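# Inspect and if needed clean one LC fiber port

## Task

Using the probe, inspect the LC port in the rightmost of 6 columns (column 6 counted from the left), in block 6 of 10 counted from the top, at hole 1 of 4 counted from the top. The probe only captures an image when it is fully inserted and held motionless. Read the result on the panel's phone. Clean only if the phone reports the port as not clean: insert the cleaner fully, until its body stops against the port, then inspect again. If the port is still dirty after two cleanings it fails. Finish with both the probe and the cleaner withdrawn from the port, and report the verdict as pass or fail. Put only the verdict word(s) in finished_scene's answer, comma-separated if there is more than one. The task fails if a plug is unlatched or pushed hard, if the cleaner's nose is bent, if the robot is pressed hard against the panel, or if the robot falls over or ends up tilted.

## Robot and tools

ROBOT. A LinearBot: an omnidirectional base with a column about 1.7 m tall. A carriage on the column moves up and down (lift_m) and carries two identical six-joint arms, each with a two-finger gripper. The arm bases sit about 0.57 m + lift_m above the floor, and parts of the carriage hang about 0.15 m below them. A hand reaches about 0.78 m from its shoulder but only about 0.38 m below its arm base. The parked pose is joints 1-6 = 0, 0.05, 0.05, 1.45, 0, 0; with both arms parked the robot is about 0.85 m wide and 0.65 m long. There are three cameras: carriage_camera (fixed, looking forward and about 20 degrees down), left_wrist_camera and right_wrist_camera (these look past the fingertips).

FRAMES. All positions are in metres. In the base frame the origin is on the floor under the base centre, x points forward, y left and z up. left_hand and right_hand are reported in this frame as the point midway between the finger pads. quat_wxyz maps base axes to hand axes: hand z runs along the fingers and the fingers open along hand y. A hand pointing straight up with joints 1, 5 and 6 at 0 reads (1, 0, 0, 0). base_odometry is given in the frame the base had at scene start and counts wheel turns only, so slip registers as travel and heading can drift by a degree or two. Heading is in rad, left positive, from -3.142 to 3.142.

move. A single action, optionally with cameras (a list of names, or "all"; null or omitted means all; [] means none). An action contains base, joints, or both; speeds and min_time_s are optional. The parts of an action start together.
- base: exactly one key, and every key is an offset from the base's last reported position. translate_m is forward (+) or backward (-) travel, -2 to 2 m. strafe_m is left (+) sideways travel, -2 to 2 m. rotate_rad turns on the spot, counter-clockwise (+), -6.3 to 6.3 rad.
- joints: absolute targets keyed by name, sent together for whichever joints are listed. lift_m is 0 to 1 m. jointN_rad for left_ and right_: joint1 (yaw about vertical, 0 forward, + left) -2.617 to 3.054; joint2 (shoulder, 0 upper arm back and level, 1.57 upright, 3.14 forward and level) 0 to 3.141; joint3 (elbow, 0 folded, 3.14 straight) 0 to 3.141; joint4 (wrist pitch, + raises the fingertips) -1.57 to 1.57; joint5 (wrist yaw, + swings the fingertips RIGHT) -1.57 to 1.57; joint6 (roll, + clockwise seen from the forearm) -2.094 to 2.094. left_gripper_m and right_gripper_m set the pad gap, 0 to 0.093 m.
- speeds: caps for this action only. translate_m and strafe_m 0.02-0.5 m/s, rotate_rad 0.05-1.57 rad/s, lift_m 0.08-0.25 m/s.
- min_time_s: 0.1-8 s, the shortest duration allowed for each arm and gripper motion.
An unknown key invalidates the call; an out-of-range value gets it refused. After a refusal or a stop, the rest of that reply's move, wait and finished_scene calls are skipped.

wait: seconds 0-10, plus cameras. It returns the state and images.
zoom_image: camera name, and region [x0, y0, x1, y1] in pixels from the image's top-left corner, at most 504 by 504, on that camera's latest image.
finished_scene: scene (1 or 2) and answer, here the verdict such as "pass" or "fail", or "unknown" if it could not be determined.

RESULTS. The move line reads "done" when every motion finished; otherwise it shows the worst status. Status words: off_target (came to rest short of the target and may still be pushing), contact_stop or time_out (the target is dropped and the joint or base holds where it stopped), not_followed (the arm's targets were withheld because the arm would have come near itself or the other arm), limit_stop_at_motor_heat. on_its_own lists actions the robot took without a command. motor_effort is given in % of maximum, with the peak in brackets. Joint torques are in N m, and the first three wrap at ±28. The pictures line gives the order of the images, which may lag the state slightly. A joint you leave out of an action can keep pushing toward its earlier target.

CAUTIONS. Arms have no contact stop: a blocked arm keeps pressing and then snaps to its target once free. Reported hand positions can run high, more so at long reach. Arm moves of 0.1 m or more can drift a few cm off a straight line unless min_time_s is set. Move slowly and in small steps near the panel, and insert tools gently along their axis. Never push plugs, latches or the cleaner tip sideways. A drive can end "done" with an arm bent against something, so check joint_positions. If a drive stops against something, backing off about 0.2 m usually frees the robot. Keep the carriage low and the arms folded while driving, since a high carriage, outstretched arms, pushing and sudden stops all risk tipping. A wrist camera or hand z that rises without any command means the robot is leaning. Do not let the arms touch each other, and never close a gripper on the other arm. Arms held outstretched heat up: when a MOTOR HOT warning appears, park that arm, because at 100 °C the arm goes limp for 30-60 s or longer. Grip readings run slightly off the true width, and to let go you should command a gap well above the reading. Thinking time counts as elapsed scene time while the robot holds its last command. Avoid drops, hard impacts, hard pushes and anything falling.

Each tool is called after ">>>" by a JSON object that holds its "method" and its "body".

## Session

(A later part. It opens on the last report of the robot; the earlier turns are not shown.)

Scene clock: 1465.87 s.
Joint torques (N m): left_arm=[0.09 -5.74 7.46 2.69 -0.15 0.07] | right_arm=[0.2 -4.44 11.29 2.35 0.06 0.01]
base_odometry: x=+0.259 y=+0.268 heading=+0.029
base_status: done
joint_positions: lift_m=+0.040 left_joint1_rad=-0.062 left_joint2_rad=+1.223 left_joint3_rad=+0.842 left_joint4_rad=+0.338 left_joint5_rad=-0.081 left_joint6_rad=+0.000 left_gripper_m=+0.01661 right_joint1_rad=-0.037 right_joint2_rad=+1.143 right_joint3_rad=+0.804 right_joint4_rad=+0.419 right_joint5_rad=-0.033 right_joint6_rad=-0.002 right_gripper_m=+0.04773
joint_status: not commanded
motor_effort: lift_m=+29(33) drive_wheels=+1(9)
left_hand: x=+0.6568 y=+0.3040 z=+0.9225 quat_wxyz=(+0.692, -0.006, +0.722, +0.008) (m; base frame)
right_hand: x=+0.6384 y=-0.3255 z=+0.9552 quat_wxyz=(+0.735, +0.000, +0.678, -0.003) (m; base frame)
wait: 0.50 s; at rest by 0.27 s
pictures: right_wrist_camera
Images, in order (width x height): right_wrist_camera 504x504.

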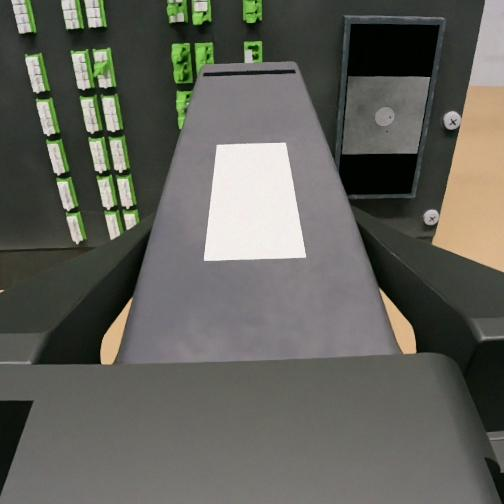

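>>> {"method": "move", "body": {"base": {"strafe_m":-0.0015}, "joints": {"lift_m":0.039}, "speeds": {"strafe_m":0.02}, "cameras": []}}

>>> {"method": "move", "body": {"base": {"translate_m":0.007}, "speeds": {"translate_m":0.03}, "cameras": []}}

>>> {"method": "wait", "body": {"seconds": 0.5, "cameras": ["right_wrist_camera"]}}

>>> {"method": "zoom_image", "body": {"camera": "right_wrist_camera", "region": [210, 0, 280, 70]}}

Scene clock: 1490.30 s.
Joint torques (N m): left_arm=[0.12 -5.72 7.46 2.67 -0.14 0.07] | right_arm=[0.18 -4.45 11.11 2.35 0.05 0.01]
move: done
base_odometry: x=+0.260 y=+0.267 heading=+0.030
base_status: done
joint_positions: lift_m=+0.039 left_joint1_rad=-0.063 left_joint2_rad=+1.223 left_joint3_rad=+0.842 left_joint4_rad=+0.339 left_joint5_rad=-0.081 left_joint6_rad=+0.000 left_gripper_m=+0.01661 right_joint1_rad=-0.037 right_joint2_rad=+1.143 right_joint3_rad=+0.805 right_joint4_rad=+0.417 right_joint5_rad=-0.033 right_joint6_rad=-0.002 right_gripper_m=+0.04773
joint_status: all done
motor_effort: lift_m=+24(30) drive_wheels=-6(10)
left_hand: x=+0.6568 y=+0.3036 z=+0.9215 quat_wxyz=(+0.692, -0.005, +0.722, +0.007) (m; base frame)
right_hand: x=+0.6384 y=-0.3256 z=+0.9538 quat_wxyz=(+0.734, +0.000, +0.679, -0.003) (m; base frame)
pictures: none
No camera images: "cameras" was empty.

Scene clock: 1491.00 s.
Joint torques (N m): left_arm=[0.16 -5.71 7.46 2.67 -0.18 0.07] | right_arm=[0.2 -4.4 11.07 2.38 0.04 0.01]
move: done
base_odometry: x=+0.267 y=+0.267 heading=+0.030
base_status: done
joint_positions: lift_m=+0.039 left_joint1_rad=-0.063 left_joint2_rad=+1.223 left_joint3_rad=+0.842 left_joint4_rad=+0.339 left_joint5_rad=-0.081 left_joint6_rad=+0.000 left_gripper_m=+0.01661 right_joint1_rad=-0.037 right_joint2_rad=+1.144 right_joint3_rad=+0.806 right_joint4_rad=+0.414 right_joint5_rad=-0.032 right_joint6_rad=-0.002 right_gripper_m=+0.04773
joint_status: not commanded
motor_effort: lift_m=+27(31) drive_wheels=-6(10)
left_hand: x=+0.6568 y=+0.3036 z=+0.9215 quat_wxyz=(+0.692, -0.005, +0.722, +0.007) (m; base frame)
right_hand: x=+0.6385 y=-0.3257 z=+0.9536 quat_wxyz=(+0.734, +0.000, +0.679, -0.003) (m; base frame)
pictures: none
No camera images: "cameras" was empty.

Scene clock: 1491.50 s.
Joint torques (N m): left_arm=[0.13 -5.72 7.47 2.67 -0.14 0.07] | right_arm=[0.18 -4.48 11 2.38 0.05 0.02]
base_odometry: x=+0.267 y=+0.267 heading=+0.030
base_status: done
joint_positions: lift_m=+0.039 left_joint1_rad=-0.063 left_joint2_rad=+1.223 left_joint3_rad=+0.842 left_joint4_rad=+0.339 left_joint5_rad=-0.081 left_joint6_rad=+0.000 left_gripper_m=+0.01661 right_joint1_rad=-0.037 right_joint2_rad=+1.144 right_joint3_rad=+0.806 right_joint4_rad=+0.414 right_joint5_rad=-0.032 right_joint6_rad=-0.002 right_gripper_m=+0.04773
joint_status: not commanded
motor_effort: lift_m=+29(31) drive_wheels=-5(10)
left_hand: x=+0.6568 y=+0.3036 z=+0.9215 quat_wxyz=(+0.692, -0.005, +0.722, +0.007) (m; base frame)
right_hand: x=+0.6385 y=-0.3257 z=+0.9536 quat_wxyz=(+0.734, +0.000, +0.679, -0.003) (m; base frame)
wait: 0.50 s; at rest by 0.27 s
pictures: right_wrist_camera
Images, in order (width x height): right_wrist_camera 504x504.

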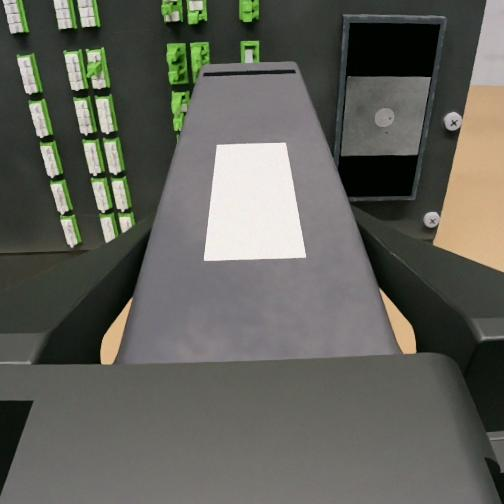

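Scaled by 7.200 from the camera's 504x504 image, which has a finer 720x720 frame.

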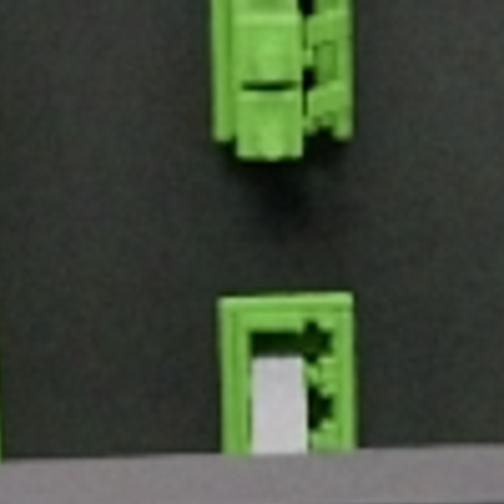

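>>> {"method": "move", "body": {"joints": {"right_joint5_rad":-0.043,"lift_m":0.0392}, "cameras": []}}

>>> {"method": "move", "body": {"base": {"translate_m":0.0025}, "speeds": {"translate_m":0.02}, "cameras": []}}

>>> {"method": "wait", "body": {"seconds": 0.5, "cameras": ["right_wrist_camera"]}}

>>> {"method": "zoom_image", "body": {"camera": "right_wrist_camera", "region": [210, 0, 280, 70]}}

Scene clock: 1505.50 s.
Joint torques (N m): left_arm=[0.16 -5.71 7.46 2.67 -0.15 0.07] | right_arm=[0.21 -4.51 11.07 2.39 -0.09 0.01]
move: done
base_odometry: x=+0.267 y=+0.267 heading=+0.030
base_status: not commanded
joint_positions: lift_m=+0.039 left_joint1_rad=-0.063 left_joint2_rad=+1.223 left_joint3_rad=+0.842 left_joint4_rad=+0.339 left_joint5_rad=-0.081 left_joint6_rad=+0.000 left_gripper_m=+0.01661 right_joint1_rad=-0.037 right_joint2_rad=+1.144 right_joint3_rad=+0.806 right_joint4_rad=+0.414 right_joint5_rad=-0.033 right_joint6_rad=-0.002 right_gripper_m=+0.04773
joint_status: all done
motor_effort: lift_m=+29(31) drive_wheels=-5(6)
left_hand: x=+0.6568 y=+0.3036 z=+0.9215 quat_wxyz=(+0.692, -0.005, +0.722, +0.007) (m; base frame)
right_hand: x=+0.6385 y=-0.3255 z=+0.9536 quat_wxyz=(+0.734, +0.000, +0.679, -0.003) (m; base frame)
pictures: none
No camera images: "cameras" was empty.

Scene clock: 1506.13 s.
Joint torques (N m): left_arm=[0.17 -5.72 7.47 2.66 -0.15 0.07] | right_arm=[0.2 -4.67 10.89 2.41 -0.08 0.02]
move: done
base_odometry: x=+0.269 y=+0.267 heading=+0.031
base_status: done
joint_positions: lift_m=+0.039 left_joint1_rad=-0.063 left_joint2_rad=+1.223 left_joint3_rad=+0.842 left_joint4_rad=+0.340 left_joint5_rad=-0.081 left_joint6_rad=+0.000 left_gripper_m=+0.01661 right_joint1_rad=-0.037 right_joint2_rad=+1.146 right_joint3_rad=+0.807 right_joint4_rad=+0.414 right_joint5_rad=-0.034 right_joint6_rad=-0.002 right_gripper_m=+0.04773
joint_status: not commanded
motor_effort: lift_m=+32(32) drive_wheels=+2(11)
left_hand: x=+0.6568 y=+0.3036 z=+0.9216 quat_wxyz=(+0.692, -0.005, +0.721, +0.007) (m; base frame)
right_hand: x=+0.6390 y=-0.3254 z=+0.9533 quat_wxyz=(+0.733, -0.001, +0.680, -0.003) (m; base frame)
pictures: none
No camera images: "cameras" was empty.

Scene clock: 1506.63 s.
Joint torques (N m): left_arm=[0.17 -5.72 7.47 2.66 -0.14 0.07] | right_arm=[0.17 -4.72 10.93 2.4 -0.08 0]
base_odometry: x=+0.269 y=+0.267 heading=+0.031
base_status: done
joint_positions: lift_m=+0.039 left_joint1_rad=-0.063 left_joint2_rad=+1.223 left_joint3_rad=+0.842 left_joint4_rad=+0.340 left_joint5_rad=-0.081 left_joint6_rad=+0.000 left_gripper_m=+0.01661 right_joint1_rad=-0.037 right_joint2_rad=+1.146 right_joint3_rad=+0.807 right_joint4_rad=+0.413 right_joint5_rad=-0.034 right_joint6_rad=-0.002 right_gripper_m=+0.04773
joint_status: not commanded
motor_effort: lift_m=+29(32) drive_wheels=+2(11)
left_hand: x=+0.6568 y=+0.3036 z=+0.9216 quat_wxyz=(+0.692, -0.005, +0.721, +0.007) (m; base frame)
right_hand: x=+0.6390 y=-0.3254 z=+0.9532 quat_wxyz=(+0.733, -0.001, +0.680, -0.003) (m; base frame)
wait: 0.50 s; at rest by 0.27 s
pictures: right_wrist_camera
Images, in order (width x height): right_wrist_camera 504x504.

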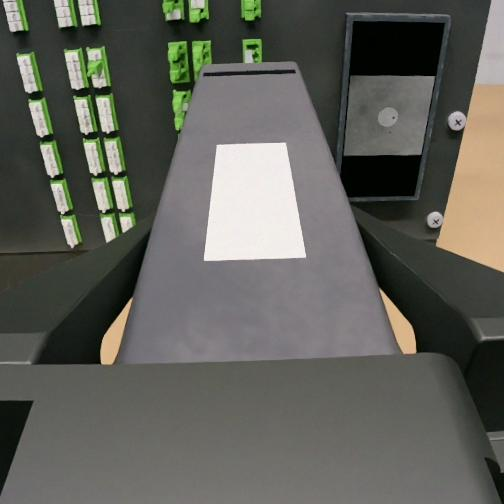

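Scaled by 7.200 from the camera's 504x504 image, which has a finer 720x720 frame.

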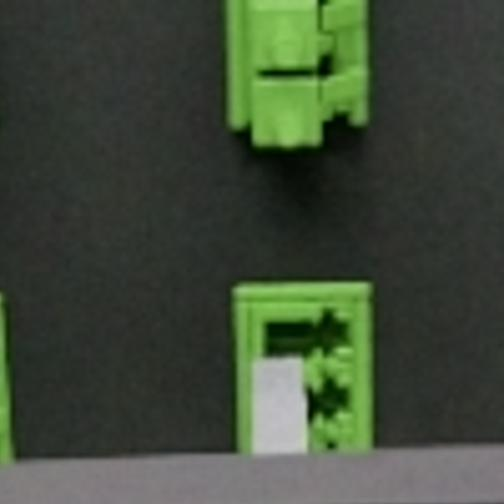

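>>> {"method": "move", "body": {"joints": {"right_joint5_rad":-0.0255,"lift_m":0.041}, "cameras": []}}

>>> {"method": "wait", "body": {"seconds": 0.5, "cameras": ["right_wrist_camera"]}}

>>> {"method": "zoom_image", "body": {"camera": "right_wrist_camera", "region": [210, 0, 280, 70]}}

Scene clock: 1519.17 s.
Joint torques (N m): left_arm=[0.14 -5.67 7.46 2.64 -0.16 0.06] | right_arm=[0.18 -4.67 10.92 2.39 0.1 0.01]
move: done
base_odometry: x=+0.269 y=+0.267 heading=+0.031
base_status: not commanded
joint_positions: lift_m=+0.041 left_joint1_rad=-0.063 left_joint2_rad=+1.223 left_joint3_rad=+0.842 left_joint4_rad=+0.341 left_joint5_rad=-0.081 left_joint6_rad=+0.000 left_gripper_m=+0.01661 right_joint1_rad=-0.037 right_joint2_rad=+1.146 right_joint3_rad=+0.807 right_joint4_rad=+0.414 right_joint5_rad=-0.034 right_joint6_rad=-0.002 right_gripper_m=+0.04773
joint_status: all done
motor_effort: lift_m=+30(35) drive_wheels=+2(3)
left_hand: x=+0.6568 y=+0.3036 z=+0.9237 quat_wxyz=(+0.693, -0.005, +0.721, +0.007) (m; base frame)
right_hand: x=+0.6390 y=-0.3254 z=+0.9550 quat_wxyz=(+0.733, -0.001, +0.680, -0.003) (m; base frame)
pictures: none
No camera images: "cameras" was empty.

Scene clock: 1519.67 s.
Joint torques (N m): left_arm=[0.16 -5.74 7.49 2.64 -0.15 0.06] | right_arm=[0.21 -4.67 10.95 2.39 0.1 0.01]
base_odometry: x=+0.269 y=+0.267 heading=+0.031
base_status: not commanded
joint_positions: lift_m=+0.041 left_joint1_rad=-0.063 left_joint2_rad=+1.223 left_joint3_rad=+0.842 left_joint4_rad=+0.341 left_joint5_rad=-0.081 left_joint6_rad=+0.000 left_gripper_m=+0.01661 right_joint1_rad=-0.037 right_joint2_rad=+1.146 right_joint3_rad=+0.807 right_joint4_rad=+0.414 right_joint5_rad=-0.034 right_joint6_rad=-0.002 right_gripper_m=+0.04773
joint_status: all done
motor_effort: lift_m=+30(35) drive_wheels=+2(3)
left_hand: x=+0.6568 y=+0.3036 z=+0.9237 quat_wxyz=(+0.693, -0.005, +0.721, +0.007) (m; base frame)
right_hand: x=+0.6390 y=-0.3254 z=+0.9550 quat_wxyz=(+0.733, -0.001, +0.680, -0.003) (m; base frame)
wait: 0.50 s; at rest by 0.27 s
pictures: right_wrist_camera
Images, in order (width x height): right_wrist_camera 504x504.

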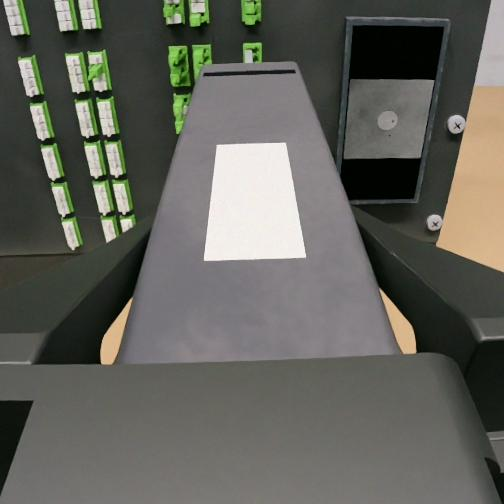

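Scaled by 7.200 from the camera's 504x504 image, which has a finer 720x720 frame.

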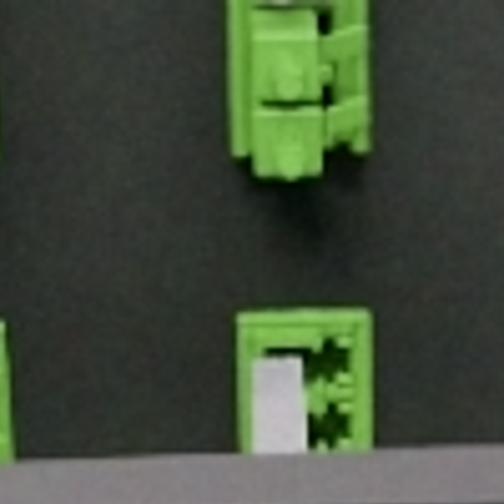

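>>> {"method": "move", "body": {"joints": {"right_joint5_rad":-0.021}, "cameras": []}}

>>> {"method": "wait", "body": {"seconds": 0.5, "cameras": ["right_wrist_camera"]}}

>>> {"method": "zoom_image", "body": {"camera": "right_wrist_camera", "region": [210, 0, 280, 70]}}

Scene clock: 1527.63 s.
Joint torques (N m): left_arm=[0.14 -5.72 7.45 2.64 -0.15 0.06] | right_arm=[0.24 -4.67 10.92 2.39 0.12 0]
move: done
base_odometry: x=+0.269 y=+0.267 heading=+0.031
base_status: not commanded
joint_positions: lift_m=+0.041 left_joint1_rad=-0.063 left_joint2_rad=+1.223 left_joint3_rad=+0.842 left_joint4_rad=+0.341 left_joint5_rad=-0.081 left_joint6_rad=+0.000 left_gripper_m=+0.01661 right_joint1_rad=-0.037 right_joint2_rad=+1.146 right_joint3_rad=+0.807 right_joint4_rad=+0.414 right_joint5_rad=-0.032 right_joint6_rad=-0.002 right_gripper_m=+0.04773
joint_status: all done
motor_effort: lift_m=+31(32) drive_wheels=+3(3)
left_hand: x=+0.6568 y=+0.3036 z=+0.9237 quat_wxyz=(+0.693, -0.005, +0.721, +0.007) (m; base frame)
right_hand: x=+0.6390 y=-0.3258 z=+0.9550 quat_wxyz=(+0.733, +0.000, +0.680, -0.003) (m; base frame)
pictures: none
No camera images: "cameras" was empty.

Scene clock: 1528.13 s.
Joint torques (N m): left_arm=[0.16 -5.74 7.47 2.65 -0.15 0.07] | right_arm=[0.23 -4.68 10.95 2.39 0.11 0.01]
base_odometry: x=+0.269 y=+0.267 heading=+0.031
base_status: not commanded
joint_positions: lift_m=+0.041 left_joint1_rad=-0.063 left_joint2_rad=+1.223 left_joint3_rad=+0.842 left_joint4_rad=+0.341 left_joint5_rad=-0.081 left_joint6_rad=+0.000 left_gripper_m=+0.01661 right_joint1_rad=-0.037 right_joint2_rad=+1.146 right_joint3_rad=+0.807 right_joint4_rad=+0.414 right_joint5_rad=-0.031 right_joint6_rad=-0.002 right_gripper_m=+0.04773
joint_status: all done
motor_effort: lift_m=+31(32) drive_wheels=+2(3)
left_hand: x=+0.6568 y=+0.3036 z=+0.9237 quat_wxyz=(+0.693, -0.005, +0.721, +0.007) (m; base frame)
right_hand: x=+0.6390 y=-0.3259 z=+0.9550 quat_wxyz=(+0.733, +0.000, +0.680, -0.003) (m; base frame)
wait: 0.50 s; at rest by 0.27 s
pictures: right_wrist_camera
Images, in order (width x height): right_wrist_camera 504x504.

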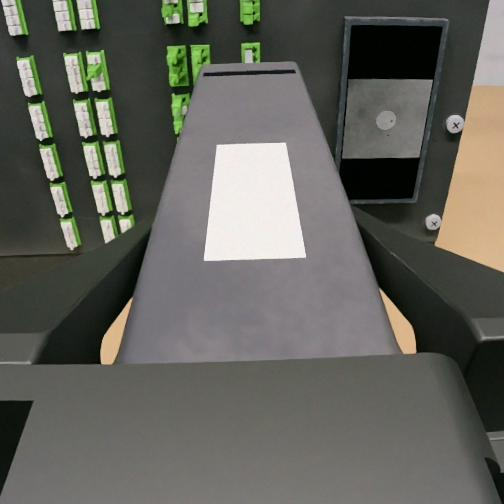

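Scaled by 7.200 from the camera's 504x504 image, which has a finer 720x720 frame.

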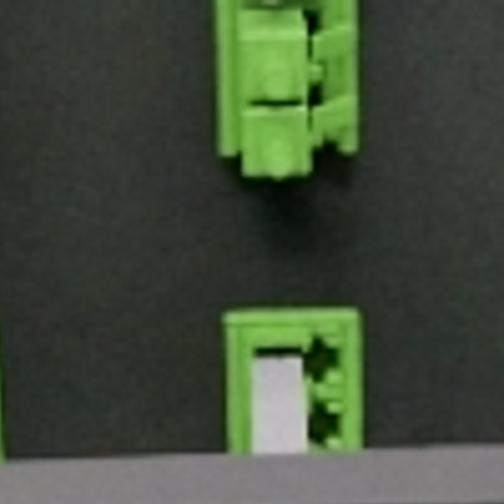

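>>> {"method": "move", "body": {"base": {"translate_m":0.004}, "joints": {"lift_m":0.0405}, "speeds": {"translate_m":0.02}, "cameras": []}}

>>> {"method": "wait", "body": {"seconds": 0.5, "cameras": ["right_wrist_camera"]}}

>>> {"method": "zoom_image", "body": {"camera": "right_wrist_camera", "region": [210, 0, 280, 70]}}

Scene clock: 1537.83 s.
Joint torques (N m): left_arm=[0.18 -5.79 7.49 2.64 -0.16 0.07] | right_arm=[0.18 -4.68 10.92 2.38 0.1 0.01]
move: done
base_odometry: x=+0.273 y=+0.268 heading=+0.031
base_status: done
joint_positions: lift_m=+0.041 left_joint1_rad=-0.063 left_joint2_rad=+1.223 left_joint3_rad=+0.842 left_joint4_rad=+0.341 left_joint5_rad=-0.081 left_joint6_rad=+0.000 left_gripper_m=+0.01661 right_joint1_rad=-0.037 right_joint2_rad=+1.146 right_joint3_rad=+0.807 right_joint4_rad=+0.414 right_joint5_rad=-0.030 right_joint6_rad=-0.002 right_gripper_m=+0.04773
joint_status: all done
motor_effort: lift_m=+25(30) drive_wheels=-6(10)
left_hand: x=+0.6568 y=+0.3036 z=+0.9235 quat_wxyz=(+0.693, -0.005, +0.721, +0.007) (m; base frame)
right_hand: x=+0.6390 y=-0.3261 z=+0.9549 quat_wxyz=(+0.733, +0.001, +0.680, -0.004) (m; base frame)
pictures: none
No camera images: "cameras" was empty.

Scene clock: 1538.33 s.
Joint torques (N m): left_arm=[0.18 -5.74 7.47 2.65 -0.15 0.06] | right_arm=[0.18 -4.68 10.95 2.38 0.1 0]
base_odometry: x=+0.273 y=+0.268 heading=+0.031
base_status: done
joint_positions: lift_m=+0.041 left_joint1_rad=-0.063 left_joint2_rad=+1.223 left_joint3_rad=+0.842 left_joint4_rad=+0.341 left_joint5_rad=-0.081 left_joint6_rad=+0.000 left_gripper_m=+0.01661 right_joint1_rad=-0.037 right_joint2_rad=+1.146 right_joint3_rad=+0.807 right_joint4_rad=+0.414 right_joint5_rad=-0.030 right_joint6_rad=-0.002 right_gripper_m=+0.04773
joint_status: all done
motor_effort: lift_m=+29(30) drive_wheels=-7(10)
left_hand: x=+0.6568 y=+0.3036 z=+0.9235 quat_wxyz=(+0.693, -0.005, +0.721, +0.007) (m; base frame)
right_hand: x=+0.6390 y=-0.3261 z=+0.9549 quat_wxyz=(+0.733, +0.001, +0.680, -0.004) (m; base frame)
wait: 0.50 s; at rest by 0.27 s
pictures: right_wrist_camera
Images, in order (width x height): right_wrist_camera 504x504.

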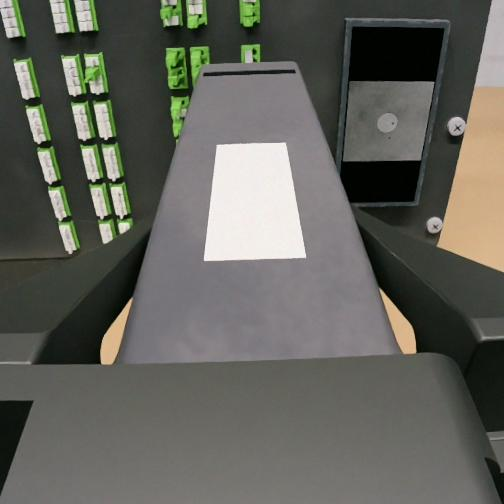

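Scaled by 7.200 from the camera's 504x504 image, which has a finer 720x720 frame.

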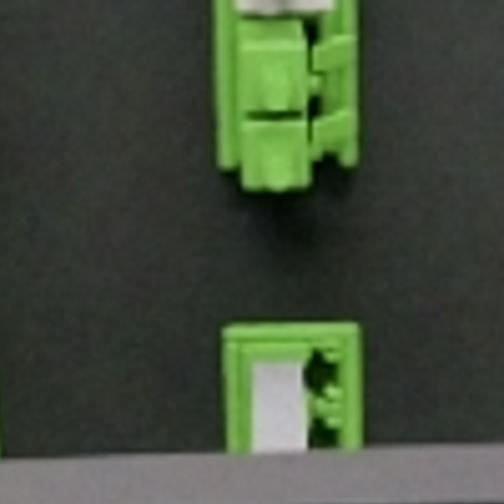

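>>> {"method": "move", "body": {"base": {"translate_m":0.005}, "joints": {"lift_m":0.040}, "speeds": {"translate_m":0.02}, "cameras": []}}

>>> {"method": "move", "body": {"base": {"translate_m":0.004}, "joints": {"lift_m":0.0395}, "speeds": {"translate_m":0.02}, "cameras": []}}

>>> {"method": "wait", "body": {"seconds": 2, "cameras": ["right_wrist_camera"]}}

>>> {"method": "zoom_image", "body": {"camera": "right_wrist_camera", "region": [210, 0, 280, 70]}}

Scene clock: 1550.33 s.
Joint torques (N m): left_arm=[0.17 -5.71 7.46 2.63 -0.15 0.07] | right_arm=[0.2 -4.68 10.93 2.38 0.1 0.01]
move: done
base_odometry: x=+0.278 y=+0.268 heading=+0.032
base_status: done
joint_positions: lift_m=+0.040 left_joint1_rad=-0.063 left_joint2_rad=+1.223 left_joint3_rad=+0.842 left_joint4_rad=+0.341 left_joint5_rad=-0.081 left_joint6_rad=+0.000 left_gripper_m=+0.01661 right_joint1_rad=-0.037 right_joint2_rad=+1.146 right_joint3_rad=+0.807 right_joint4_rad=+0.415 right_joint5_rad=-0.030 right_joint6_rad=-0.002 right_gripper_m=+0.04773
joint_status: all done
motor_effort: lift_m=+27(29) drive_wheels=+2(10)
left_hand: x=+0.6568 y=+0.3036 z=+0.9230 quat_wxyz=(+0.693, -0.005, +0.721, +0.007) (m; base frame)
right_hand: x=+0.6390 y=-0.3261 z=+0.9547 quat_wxyz=(+0.734, +0.001, +0.679, -0.004) (m; base frame)
pictures: none
No camera images: "cameras" was empty.

Scene clock: 1550.90 s.
Joint torques (N m): left_arm=[0.17 -5.67 7.47 2.65 -0.15 0.07] | right_arm=[0.2 -4.59 10.92 2.38 0.1 0.01]
move: done
base_odometry: x=+0.282 y=+0.268 heading=+0.032
base_status: done
joint_positions: lift_m=+0.040 left_joint1_rad=-0.063 left_joint2_rad=+1.223 left_joint3_rad=+0.842 left_joint4_rad=+0.341 left_joint5_rad=-0.081 left_joint6_rad=+0.000 left_gripper_m=+0.01661 right_joint1_rad=-0.037 right_joint2_rad=+1.144 right_joint3_rad=+0.807 right_joint4_rad=+0.415 right_joint5_rad=-0.030 right_joint6_rad=-0.002 right_gripper_m=+0.04773
joint_status: all done
motor_effort: lift_m=+30(30) drive_wheels=+3(10)
left_hand: x=+0.6568 y=+0.3036 z=+0.9225 quat_wxyz=(+0.693, -0.005, +0.721, +0.007) (m; base frame)
right_hand: x=+0.6387 y=-0.3261 z=+0.9546 quat_wxyz=(+0.734, +0.001, +0.679, -0.004) (m; base frame)
pictures: none
No camera images: "cameras" was empty.

Scene clock: 1552.90 s.
Joint torques (N m): left_arm=[0.16 -5.71 7.49 2.65 -0.15 0.07] | right_arm=[0.21 -4.53 10.92 2.37 0.1 0.01]
base_odometry: x=+0.282 y=+0.268 heading=+0.032
base_status: done
joint_positions: lift_m=+0.040 left_joint1_rad=-0.063 left_joint2_rad=+1.223 left_joint3_rad=+0.842 left_joint4_rad=+0.341 left_joint5_rad=-0.081 left_joint6_rad=+0.000 left_gripper_m=+0.01661 right_joint1_rad=-0.037 right_joint2_rad=+1.144 right_joint3_rad=+0.807 right_joint4_rad=+0.415 right_joint5_rad=-0.030 right_joint6_rad=-0.002 right_gripper_m=+0.04773
joint_status: all done
motor_effort: lift_m=+27(30) drive_wheels=+3(10)
left_hand: x=+0.6568 y=+0.3036 z=+0.9225 quat_wxyz=(+0.693, -0.005, +0.721, +0.007) (m; base frame)
right_hand: x=+0.6387 y=-0.3261 z=+0.9546 quat_wxyz=(+0.734, +0.001, +0.679, -0.004) (m; base frame)
wait: 2.00 s; at rest by 0.27 s
pictures: right_wrist_camera
Images, in order (width x height): right_wrist_camera 504x504.

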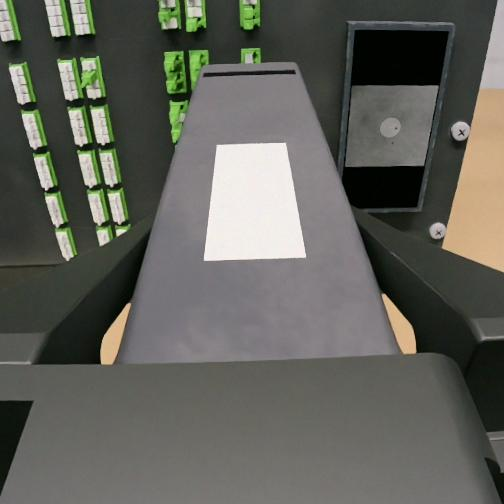

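Scaled by 7.200 from the camera's 504x504 image, which has a finer 720x720 frame.

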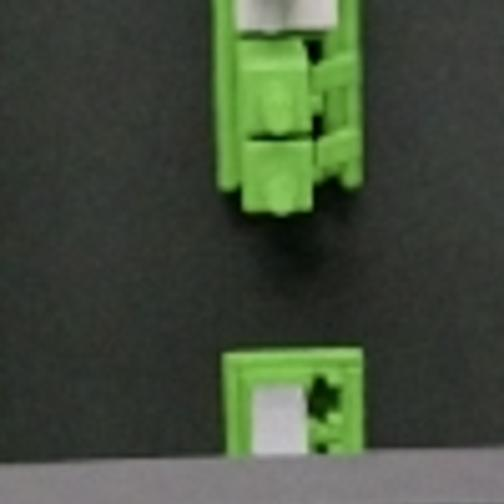

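>>> {"method": "move", "body": {"base": {"translate_m":0.003}, "joints": {"lift_m":0.039}, "speeds": {"translate_m":0.02}, "cameras": []}}

>>> {"method": "wait", "body": {"seconds": 2, "cameras": ["right_wrist_camera"]}}

>>> {"method": "zoom_image", "body": {"camera": "right_wrist_camera", "region": [345, 60, 465, 180]}}

Scene clock: 1563.90 s.
Joint torques (N m): left_arm=[0.17 -5.81 7.49 2.64 -0.16 0.07] | right_arm=[0.24 -3.51 10.95 2.49 0.1 0]
move: done
base_odometry: x=+0.285 y=+0.269 heading=+0.033
base_status: done
joint_positions: lift_m=+0.039 left_joint1_rad=-0.063 left_joint2_rad=+1.223 left_joint3_rad=+0.842 left_joint4_rad=+0.341 left_joint5_rad=-0.081 left_joint6_rad=+0.000 left_gripper_m=+0.01661 right_joint1_rad=-0.037 right_joint2_rad=+1.134 right_joint3_rad=+0.807 right_joint4_rad=+0.403 right_joint5_rad=-0.029 right_joint6_rad=-0.001 right_gripper_m=+0.04773
joint_status: all done
motor_effort: lift_m=+24(30) drive_wheels=+3(11)
left_hand: x=+0.6568 y=+0.3036 z=+0.9220 quat_wxyz=(+0.693, -0.005, +0.721, +0.007) (m; base frame)
right_hand: x=+0.6364 y=-0.3262 z=+0.9553 quat_wxyz=(+0.734, +0.001, +0.679, -0.004) (m; base frame)
pictures: none
No camera images: "cameras" was empty.

Scene clock: 1565.90 s.
Joint torques (N m): left_arm=[0.18 -5.72 7.45 2.64 -0.15 0.07] | right_arm=[0.23 -3.49 10.96 2.48 0.08 0]
base_odometry: x=+0.285 y=+0.269 heading=+0.033
base_status: done
joint_positions: lift_m=+0.039 left_joint1_rad=-0.063 left_joint2_rad=+1.223 left_joint3_rad=+0.842 left_joint4_rad=+0.341 left_joint5_rad=-0.081 left_joint6_rad=+0.000 left_gripper_m=+0.01661 right_joint1_rad=-0.037 right_joint2_rad=+1.134 right_joint3_rad=+0.807 right_joint4_rad=+0.403 right_joint5_rad=-0.029 right_joint6_rad=-0.001 right_gripper_m=+0.04773
joint_status: all done
motor_effort: lift_m=+27(30) drive_wheels=+4(11)
left_hand: x=+0.6568 y=+0.3036 z=+0.9220 quat_wxyz=(+0.693, -0.005, +0.721, +0.007) (m; base frame)
right_hand: x=+0.6364 y=-0.3262 z=+0.9553 quat_wxyz=(+0.734, +0.001, +0.679, -0.004) (m; base frame)
wait: 2.00 s; at rest by 0.27 s
pictures: right_wrist_camera
Images, in order (width x height): right_wrist_camera 504x504.

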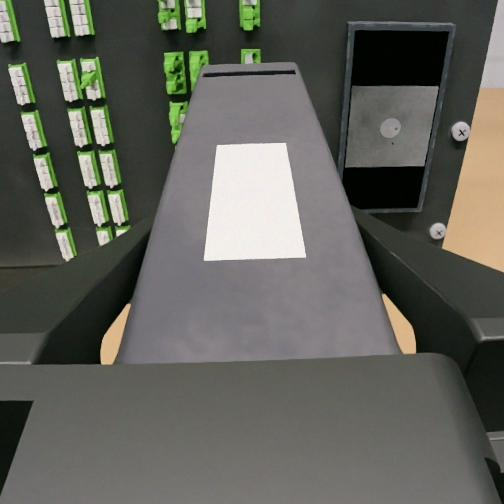

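Scaled by 4.200 from the camera's 504x504 image, which has a finer 720x720 frame.

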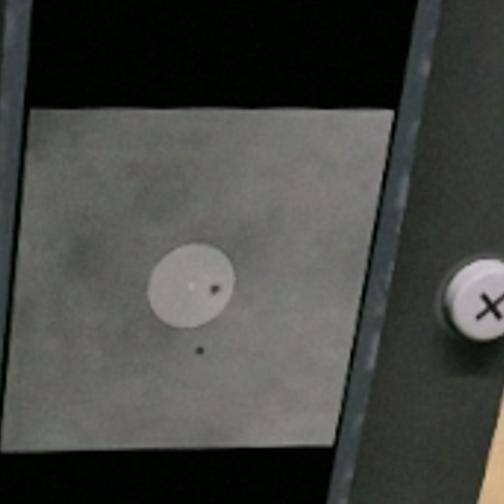

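>>> {"method": "move", "body": {"base": {"translate_m":-0.006}, "joints": {"right_joint4_rad":0.484,"right_joint5_rad":-0.044,"lift_m":0.038}, "speeds": {"translate_m":0.02}, "cameras": []}}

>>> {"method": "move", "body": {"base": {"translate_m":0.005}, "speeds": {"translate_m":0.02}, "cameras": []}}

>>> {"method": "wait", "body": {"seconds": 2, "cameras": ["right_wrist_camera"]}}

>>> {"method": "zoom_image", "body": {"camera": "right_wrist_camera", "region": [210, 0, 280, 70]}}

Scene clock: 1588.47 s.
Joint torques (N m): left_arm=[0.17 -5.72 7.5 2.65 -0.15 0.06] | right_arm=[0.21 -5.89 10.4 2.36 -0.12 -0.02]
move: off_target
base_odometry: x=+0.279 y=+0.268 heading=+0.033
base_status: done
joint_positions: lift_m=+0.038 left_joint1_rad=-0.063 left_joint2_rad=+1.224 left_joint3_rad=+0.842 left_joint4_rad=+0.341 left_joint5_rad=-0.081 left_joint6_rad=+0.000 left_gripper_m=+0.01661 right_joint1_rad=-0.037 right_joint2_rad=+1.157 right_joint3_rad=+0.813 right_joint4_rad=+0.427 right_joint5_rad=-0.030 right_joint6_rad=+0.000 right_gripper_m=+0.04773
joint_status: right_joint4_rad off_target (ended at +0.426, target +0.484); the others done
motor_effort: lift_m=+27(31) drive_wheels=-5(11)
left_hand: x=+0.6570 y=+0.3036 z=+0.9207 quat_wxyz=(+0.693, -0.005, +0.721, +0.007) (m; base frame)
right_hand: x=+0.6416 y=-0.3262 z=+0.9537 quat_wxyz=(+0.736, +0.001, +0.678, -0.003) (m; base frame)
pictures: none
No camera images: "cameras" was empty.

Scene clock: 1589.10 s.
Joint torques (N m): left_arm=[0.16 -5.76 7.5 2.63 -0.15 0.07] | right_arm=[0.21 -3.85 10.47 2.58 -0.14 -0.01]
move: done
base_odometry: x=+0.284 y=+0.269 heading=+0.033
base_status: done
joint_positions: lift_m=+0.038 left_joint1_rad=-0.063 left_joint2_rad=+1.224 left_joint3_rad=+0.842 left_joint4_rad=+0.341 left_joint5_rad=-0.081 left_joint6_rad=+0.000 left_gripper_m=+0.01661 right_joint1_rad=-0.037 right_joint2_rad=+1.137 right_joint3_rad=+0.813 right_joint4_rad=+0.403 right_joint5_rad=-0.030 right_joint6_rad=+0.000 right_gripper_m=+0.04773
joint_status: not commanded
motor_effort: lift_m=+25(31) drive_wheels=+2(6)
left_hand: x=+0.6570 y=+0.3036 z=+0.9207 quat_wxyz=(+0.693, -0.005, +0.721, +0.007) (m; base frame)
right_hand: x=+0.6372 y=-0.3261 z=+0.9558 quat_wxyz=(+0.734, +0.002, +0.679, -0.003) (m; base frame)
pictures: none
No camera images: "cameras" was empty.

Scene clock: 1591.10 s.
Joint torques (N m): left_arm=[0.18 -5.79 7.47 2.63 -0.15 0.06] | right_arm=[0.18 -3.77 10.4 2.57 -0.14 -0.02]
base_odometry: x=+0.284 y=+0.269 heading=+0.033
base_status: done
joint_positions: lift_m=+0.038 left_joint1_rad=-0.063 left_joint2_rad=+1.224 left_joint3_rad=+0.842 left_joint4_rad=+0.341 left_joint5_rad=-0.081 left_joint6_rad=+0.000 left_gripper_m=+0.01661 right_joint1_rad=-0.037 right_joint2_rad=+1.137 right_joint3_rad=+0.813 right_joint4_rad=+0.403 right_joint5_rad=-0.030 right_joint6_rad=+0.000 right_gripper_m=+0.04773
joint_status: not commanded
motor_effort: lift_m=+27(31) drive_wheels=+3(6)
left_hand: x=+0.6570 y=+0.3036 z=+0.9207 quat_wxyz=(+0.693, -0.005, +0.721, +0.007) (m; base frame)
right_hand: x=+0.6372 y=-0.3261 z=+0.9558 quat_wxyz=(+0.734, +0.002, +0.679, -0.003) (m; base frame)
wait: 2.00 s; at rest by 0.27 s
pictures: right_wrist_camera
Images, in order (width x height): right_wrist_camera 504x504.

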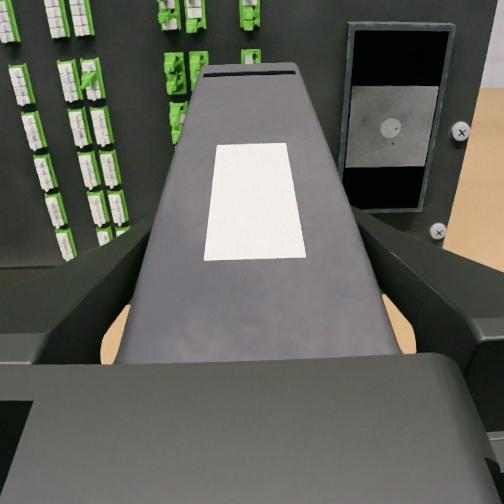

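Scaled by 7.200 from the camera's 504x504 image, which has a finer 720x720 frame.

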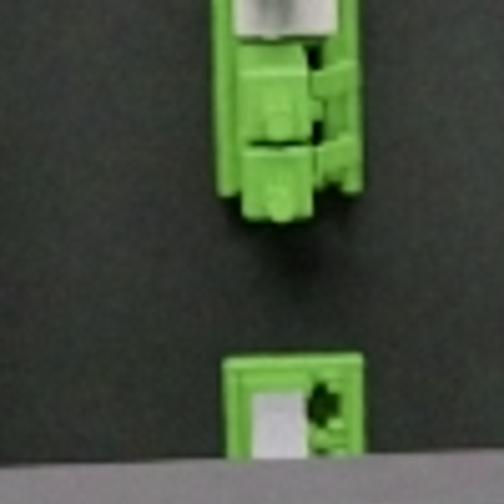

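>>> {"method": "move", "body": {"base": {"translate_m":-0.008}, "joints": {"right_joint5_rad":-0.048,"lift_m":0.0375}, "speeds": {"translate_m":0.02}, "cameras": []}}

>>> {"method": "wait", "body": {"seconds": 0.5, "cameras": ["right_wrist_camera"]}}

>>> {"method": "zoom_image", "body": {"camera": "right_wrist_camera", "region": [210, 0, 280, 70]}}

Scene clock: 1605.20 s.
Joint torques (N m): left_arm=[0.16 -5.68 7.41 2.63 -0.15 0.07] | right_arm=[0.24 -6.86 9.96 2.28 -0.16 -0.02]
move: done
base_odometry: x=+0.276 y=+0.269 heading=+0.033
base_status: done
joint_positions: lift_m=+0.038 left_joint1_rad=-0.063 left_joint2_rad=+1.224 left_joint3_rad=+0.842 left_joint4_rad=+0.341 left_joint5_rad=-0.081 left_joint6_rad=+0.000 left_gripper_m=+0.01661 right_joint1_rad=-0.037 right_joint2_rad=+1.168 right_joint3_rad=+0.817 right_joint4_rad=+0.435 right_joint5_rad=-0.030 right_joint6_rad=+0.001 right_gripper_m=+0.04773
joint_status: all done
motor_effort: lift_m=+27(30) drive_wheels=-5(11)
left_hand: x=+0.6570 y=+0.3036 z=+0.9203 quat_wxyz=(+0.693, -0.005, +0.721, +0.007) (m; base frame)
right_hand: x=+0.6439 y=-0.3264 z=+0.9531 quat_wxyz=(+0.736, +0.002, +0.677, -0.003) (m; base frame)
pictures: none
No camera images: "cameras" was empty.

Scene clock: 1605.70 s.
Joint torques (N m): left_arm=[0.2 -5.79 7.46 2.64 -0.15 0.07] | right_arm=[0.24 -6.91 9.99 2.28 -0.17 -0.02]
base_odometry: x=+0.276 y=+0.269 heading=+0.033
base_status: done
joint_positions: lift_m=+0.038 left_joint1_rad=-0.063 left_joint2_rad=+1.224 left_joint3_rad=+0.842 left_joint4_rad=+0.341 left_joint5_rad=-0.081 left_joint6_rad=+0.000 left_gripper_m=+0.01661 right_joint1_rad=-0.037 right_joint2_rad=+1.168 right_joint3_rad=+0.817 right_joint4_rad=+0.435 right_joint5_rad=-0.030 right_joint6_rad=+0.001 right_gripper_m=+0.04773
joint_status: all done
motor_effort: lift_m=+26(30) drive_wheels=-5(11)
left_hand: x=+0.6570 y=+0.3036 z=+0.9203 quat_wxyz=(+0.693, -0.005, +0.721, +0.007) (m; base frame)
right_hand: x=+0.6439 y=-0.3264 z=+0.9531 quat_wxyz=(+0.736, +0.002, +0.677, -0.003) (m; base frame)
wait: 0.50 s; at rest by 0.27 s
pictures: right_wrist_camera
Images, in order (width x height): right_wrist_camera 504x504.

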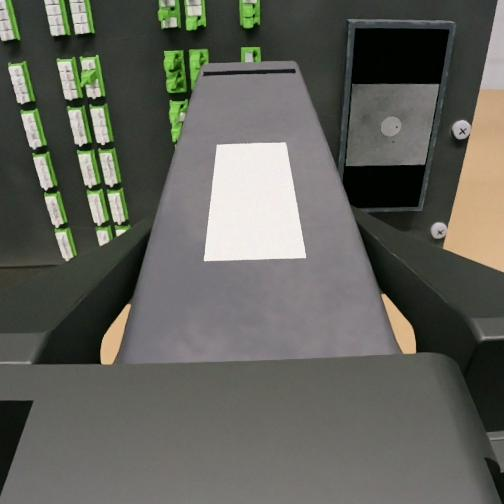

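Scaled by 7.200 from the camera's 504x504 image, which has a finer 720x720 frame.

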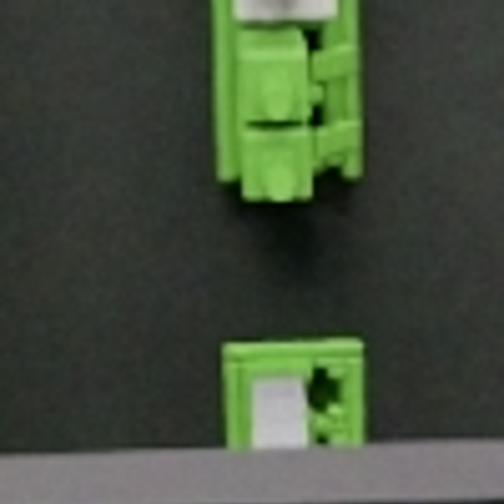

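>>> {"method": "move", "body": {"base": {"translate_m":-0.012}, "speeds": {"translate_m":0.02}, "cameras": []}}

>>> {"method": "wait", "body": {"seconds": 0.5, "cameras": ["right_wrist_camera"]}}

>>> {"method": "zoom_image", "body": {"camera": "right_wrist_camera", "region": [210, 0, 280, 70]}}

Scene clock: 1617.80 s.
Joint torques (N m): left_arm=[0.16 -5.79 7.45 2.64 -0.15 0.06] | right_arm=[0.28 -6.76 9.7 2.33 -0.08 -0.02]
move: done
base_odometry: x=+0.264 y=+0.268 heading=+0.033
base_status: done
joint_positions: lift_m=+0.038 left_joint1_rad=-0.063 left_joint2_rad=+1.224 left_joint3_rad=+0.842 left_joint4_rad=+0.341 left_joint5_rad=-0.081 left_joint6_rad=+0.000 left_gripper_m=+0.01661 right_joint1_rad=-0.037 right_joint2_rad=+1.166 right_joint3_rad=+0.820 right_joint4_rad=+0.431 right_joint5_rad=-0.038 right_joint6_rad=+0.001 right_gripper_m=+0.04773
joint_status: not commanded
motor_effort: lift_m=+26(28) drive_wheels=+2(13)
left_hand: x=+0.6570 y=+0.3036 z=+0.9203 quat_wxyz=(+0.693, -0.005, +0.721, +0.007) (m; base frame)
right_hand: x=+0.6437 y=-0.3251 z=+0.9543 quat_wxyz=(+0.736, -0.001, +0.677, -0.001) (m; base frame)
pictures: none
No camera images: "cameras" was empty.

Scene clock: 1618.30 s.
Joint torques (N m): left_arm=[0.17 -5.81 7.47 2.65 -0.15 0.07] | right_arm=[0.32 -6.75 9.73 2.33 -0.09 -0.01]
base_odometry: x=+0.264 y=+0.268 heading=+0.033
base_status: done
joint_positions: lift_m=+0.038 left_joint1_rad=-0.063 left_joint2_rad=+1.224 left_joint3_rad=+0.842 left_joint4_rad=+0.341 left_joint5_rad=-0.081 left_joint6_rad=+0.000 left_gripper_m=+0.01661 right_joint1_rad=-0.037 right_joint2_rad=+1.166 right_joint3_rad=+0.820 right_joint4_rad=+0.429 right_joint5_rad=-0.038 right_joint6_rad=+0.001 right_gripper_m=+0.04773
joint_status: not commanded
motor_effort: lift_m=+27(28) drive_wheels=+2(13)
left_hand: x=+0.6570 y=+0.3036 z=+0.9203 quat_wxyz=(+0.693, -0.005, +0.721, +0.007) (m; base frame)
right_hand: x=+0.6437 y=-0.3250 z=+0.9539 quat_wxyz=(+0.736, -0.001, +0.677, +0.000) (m; base frame)
wait: 0.50 s; at rest by 0.27 s
pictures: right_wrist_camera
Images, in order (width x height): right_wrist_camera 504x504.

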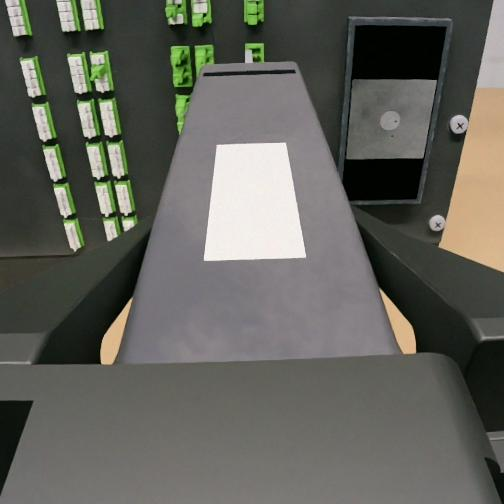

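Scaled by 7.200 from the camera's 504x504 image, which has a finer 720x720 frame.

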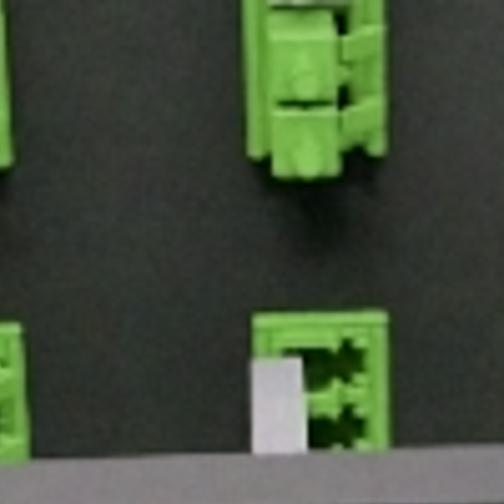

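>>> {"method": "move", "body": {"base": {"translate_m":-0.003}, "speeds": {"translate_m":0.02}, "cameras": []}}

>>> {"method": "move", "body": {"base": {"strafe_m":-0.003}, "speeds": {"strafe_m":0.02}, "cameras": []}}

>>> {"method": "wait", "body": {"seconds": 0.5, "cameras": ["right_wrist_camera"]}}

>>> {"method": "zoom_image", "body": {"camera": "right_wrist_camera", "region": [210, 0, 280, 70]}}

Scene clock: 1632.13 s.
Joint torques (N m): left_arm=[0.16 -5.79 7.46 2.64 -0.15 0.07] | right_arm=[0.27 -6.38 9.72 2.39 -0.07 -0.02]
move: done
base_odometry: x=+0.261 y=+0.268 heading=+0.033
base_status: done
joint_positions: lift_m=+0.038 left_joint1_rad=-0.063 left_joint2_rad=+1.224 left_joint3_rad=+0.842 left_joint4_rad=+0.341 left_joint5_rad=-0.081 left_joint6_rad=+0.000 left_gripper_m=+0.01661 right_joint1_rad=-0.037 right_joint2_rad=+1.163 right_joint3_rad=+0.820 right_joint4_rad=+0.424 right_joint5_rad=-0.039 right_joint6_rad=+0.001 right_gripper_m=+0.04773
joint_status: not commanded
motor_effort: lift_m=+26(30) drive_wheels=-5(13)
left_hand: x=+0.6570 y=+0.3036 z=+0.9203 quat_wxyz=(+0.693, -0.005, +0.721, +0.007) (m; base frame)
right_hand: x=+0.6429 y=-0.3248 z=+0.9540 quat_wxyz=(+0.735, -0.001, +0.678, +0.000) (m; base frame)
pictures: none
No camera images: "cameras" was empty.

Scene clock: 1632.73 s.
Joint torques (N m): left_arm=[0.17 -5.82 7.42 2.64 -0.15 0.07] | right_arm=[0.27 -6.35 9.76 2.39 -0.08 -0.03]
move: done
base_odometry: x=+0.261 y=+0.265 heading=+0.033
base_status: done
joint_positions: lift_m=+0.038 left_joint1_rad=-0.063 left_joint2_rad=+1.224 left_joint3_rad=+0.842 left_joint4_rad=+0.341 left_joint5_rad=-0.081 left_joint6_rad=+0.000 left_gripper_m=+0.01661 right_joint1_rad=-0.037 right_joint2_rad=+1.163 right_joint3_rad=+0.820 right_joint4_rad=+0.424 right_joint5_rad=-0.041 right_joint6_rad=+0.001 right_gripper_m=+0.04773
joint_status: not commanded
motor_effort: lift_m=+27(29) drive_wheels=-4(9)
left_hand: x=+0.6570 y=+0.3036 z=+0.9203 quat_wxyz=(+0.693, -0.005, +0.721, +0.007) (m; base frame)
right_hand: x=+0.6429 y=-0.3244 z=+0.9541 quat_wxyz=(+0.735, -0.002, +0.678, +0.001) (m; base frame)
pictures: none
No camera images: "cameras" was empty.

Scene clock: 1633.23 s.
Joint torques (N m): left_arm=[0.16 -5.79 7.47 2.64 -0.15 0.07] | right_arm=[0.27 -6.34 9.73 2.38 -0.06 -0.01]
base_odometry: x=+0.261 y=+0.265 heading=+0.033
base_status: done
joint_positions: lift_m=+0.038 left_joint1_rad=-0.063 left_joint2_rad=+1.224 left_joint3_rad=+0.842 left_joint4_rad=+0.341 left_joint5_rad=-0.081 left_joint6_rad=+0.000 left_gripper_m=+0.01661 right_joint1_rad=-0.037 right_joint2_rad=+1.163 right_joint3_rad=+0.820 right_joint4_rad=+0.424 right_joint5_rad=-0.041 right_joint6_rad=+0.001 right_gripper_m=+0.04773
joint_status: not commanded
motor_effort: lift_m=+27(29) drive_wheels=-4(9)
left_hand: x=+0.6570 y=+0.3036 z=+0.9203 quat_wxyz=(+0.693, -0.005, +0.721, +0.007) (m; base frame)
right_hand: x=+0.6429 y=-0.3244 z=+0.9541 quat_wxyz=(+0.735, -0.002, +0.678, +0.001) (m; base frame)
wait: 0.50 s; at rest by 0.27 s
pictures: right_wrist_camera
Images, in order (width x height): right_wrist_camera 504x504.

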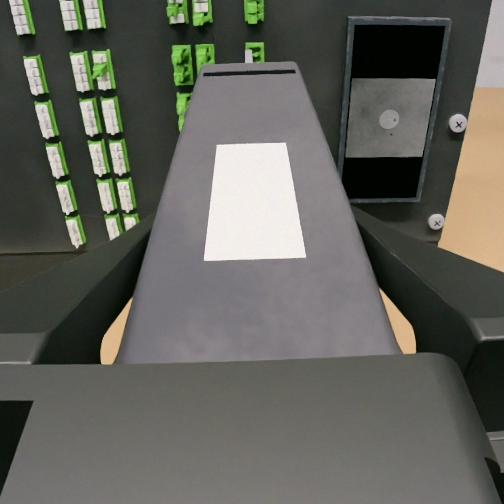

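Scaled by 7.200 from the camera's 504x504 image, which has a finer 720x720 frame.

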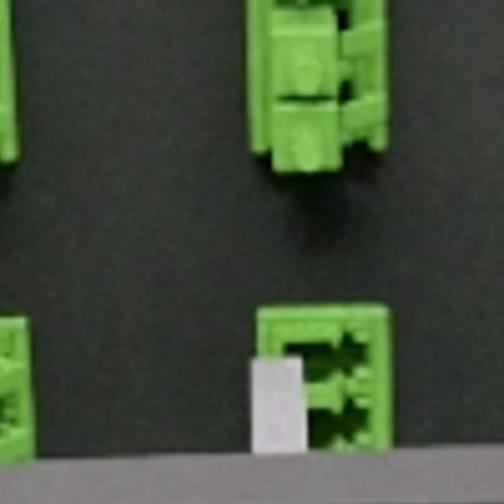

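>>> {"method": "move", "body": {"base": {"strafe_m":-0.003}, "speeds": {"strafe_m":0.02}, "cameras": []}}

>>> {"method": "move", "body": {"base": {"translate_m":0.003}, "speeds": {"translate_m":0.02}, "cameras": []}}

>>> {"method": "wait", "body": {"seconds": 0.5, "cameras": ["right_wrist_camera"]}}

>>> {"method": "zoom_image", "body": {"camera": "right_wrist_camera", "region": [210, 0, 280, 70]}}

Scene clock: 1647.23 s.
Joint torques (N m): left_arm=[0.32 -5.78 7.49 2.64 -0.15 0.07] | right_arm=[0.25 -6.38 9.74 2.38 -0.04 -0.02]
move: done
base_odometry: x=+0.261 y=+0.262 heading=+0.033
base_status: done
joint_positions: lift_m=+0.038 left_joint1_rad=-0.064 left_joint2_rad=+1.224 left_joint3_rad=+0.842 left_joint4_rad=+0.341 left_joint5_rad=-0.080 left_joint6_rad=+0.000 left_gripper_m=+0.01661 right_joint1_rad=-0.037 right_joint2_rad=+1.163 right_joint3_rad=+0.820 right_joint4_rad=+0.424 right_joint5_rad=-0.043 right_joint6_rad=+0.001 right_gripper_m=+0.04773
joint_status: not commanded
motor_effort: lift_m=+28(29) drive_wheels=-6(10)
left_hand: x=+0.6570 y=+0.3031 z=+0.9203 quat_wxyz=(+0.693, -0.005, +0.721, +0.007) (m; base frame)
right_hand: x=+0.6429 y=-0.3242 z=+0.9541 quat_wxyz=(+0.735, -0.003, +0.678, +0.001) (m; base frame)
pictures: none
No camera images: "cameras" was empty.

Scene clock: 1647.87 s.
Joint torques (N m): left_arm=[0.23 -5.85 7.5 2.64 -0.16 0.07] | right_arm=[0.28 -6.24 9.76 2.41 -0.04 -0.02]
move: done
base_odometry: x=+0.264 y=+0.262 heading=+0.034
base_status: done
joint_positions: lift_m=+0.038 left_joint1_rad=-0.064 left_joint2_rad=+1.224 left_joint3_rad=+0.842 left_joint4_rad=+0.341 left_joint5_rad=-0.080 left_joint6_rad=+0.000 left_gripper_m=+0.01661 right_joint1_rad=-0.037 right_joint2_rad=+1.162 right_joint3_rad=+0.820 right_joint4_rad=+0.423 right_joint5_rad=-0.043 right_joint6_rad=+0.001 right_gripper_m=+0.04773
joint_status: not commanded
motor_effort: lift_m=+25(29) drive_wheels=+3(11)
left_hand: x=+0.6570 y=+0.3031 z=+0.9203 quat_wxyz=(+0.693, -0.005, +0.721, +0.007) (m; base frame)
right_hand: x=+0.6427 y=-0.3240 z=+0.9543 quat_wxyz=(+0.735, -0.003, +0.678, +0.001) (m; base frame)
pictures: none
No camera images: "cameras" was empty.

Scene clock: 1648.37 s.
Joint torques (N m): left_arm=[0.24 -5.75 7.46 2.64 -0.15 0.07] | right_arm=[0.25 -6.22 9.77 2.4 -0.04 -0.02]
base_odometry: x=+0.264 y=+0.262 heading=+0.034
base_status: done
joint_positions: lift_m=+0.038 left_joint1_rad=-0.064 left_joint2_rad=+1.224 left_joint3_rad=+0.842 left_joint4_rad=+0.341 left_joint5_rad=-0.080 left_joint6_rad=+0.000 left_gripper_m=+0.01661 right_joint1_rad=-0.037 right_joint2_rad=+1.162 right_joint3_rad=+0.820 right_joint4_rad=+0.423 right_joint5_rad=-0.043 right_joint6_rad=+0.001 right_gripper_m=+0.04773
joint_status: not commanded
motor_effort: lift_m=+26(29) drive_wheels=+3(11)
left_hand: x=+0.6570 y=+0.3031 z=+0.9203 quat_wxyz=(+0.693, -0.005, +0.721, +0.007) (m; base frame)
right_hand: x=+0.6427 y=-0.3240 z=+0.9542 quat_wxyz=(+0.735, -0.003, +0.678, +0.001) (m; base frame)
wait: 0.50 s; at rest by 0.27 s
pictures: right_wrist_camera
Images, in order (width x height): right_wrist_camera 504x504.

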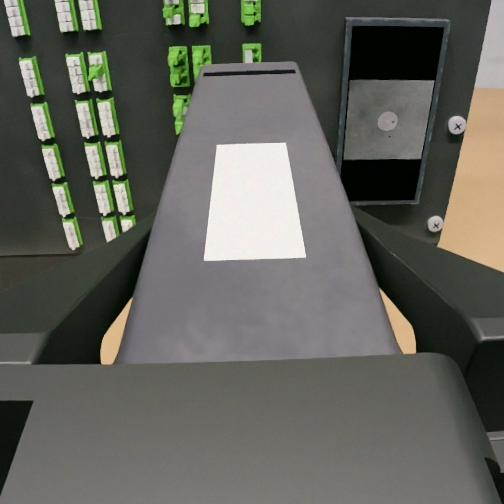

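Scaled by 7.200 from the camera's 504x504 image, which has a finer 720x720 frame.

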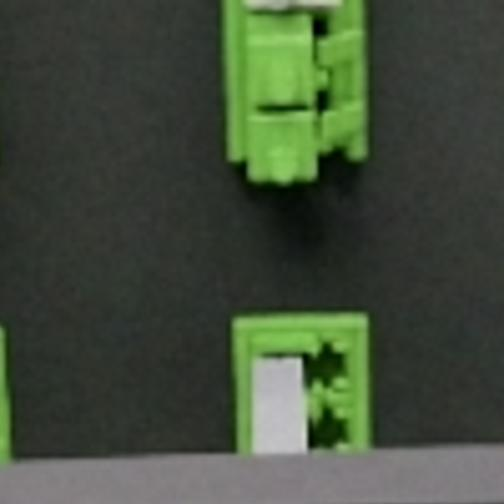

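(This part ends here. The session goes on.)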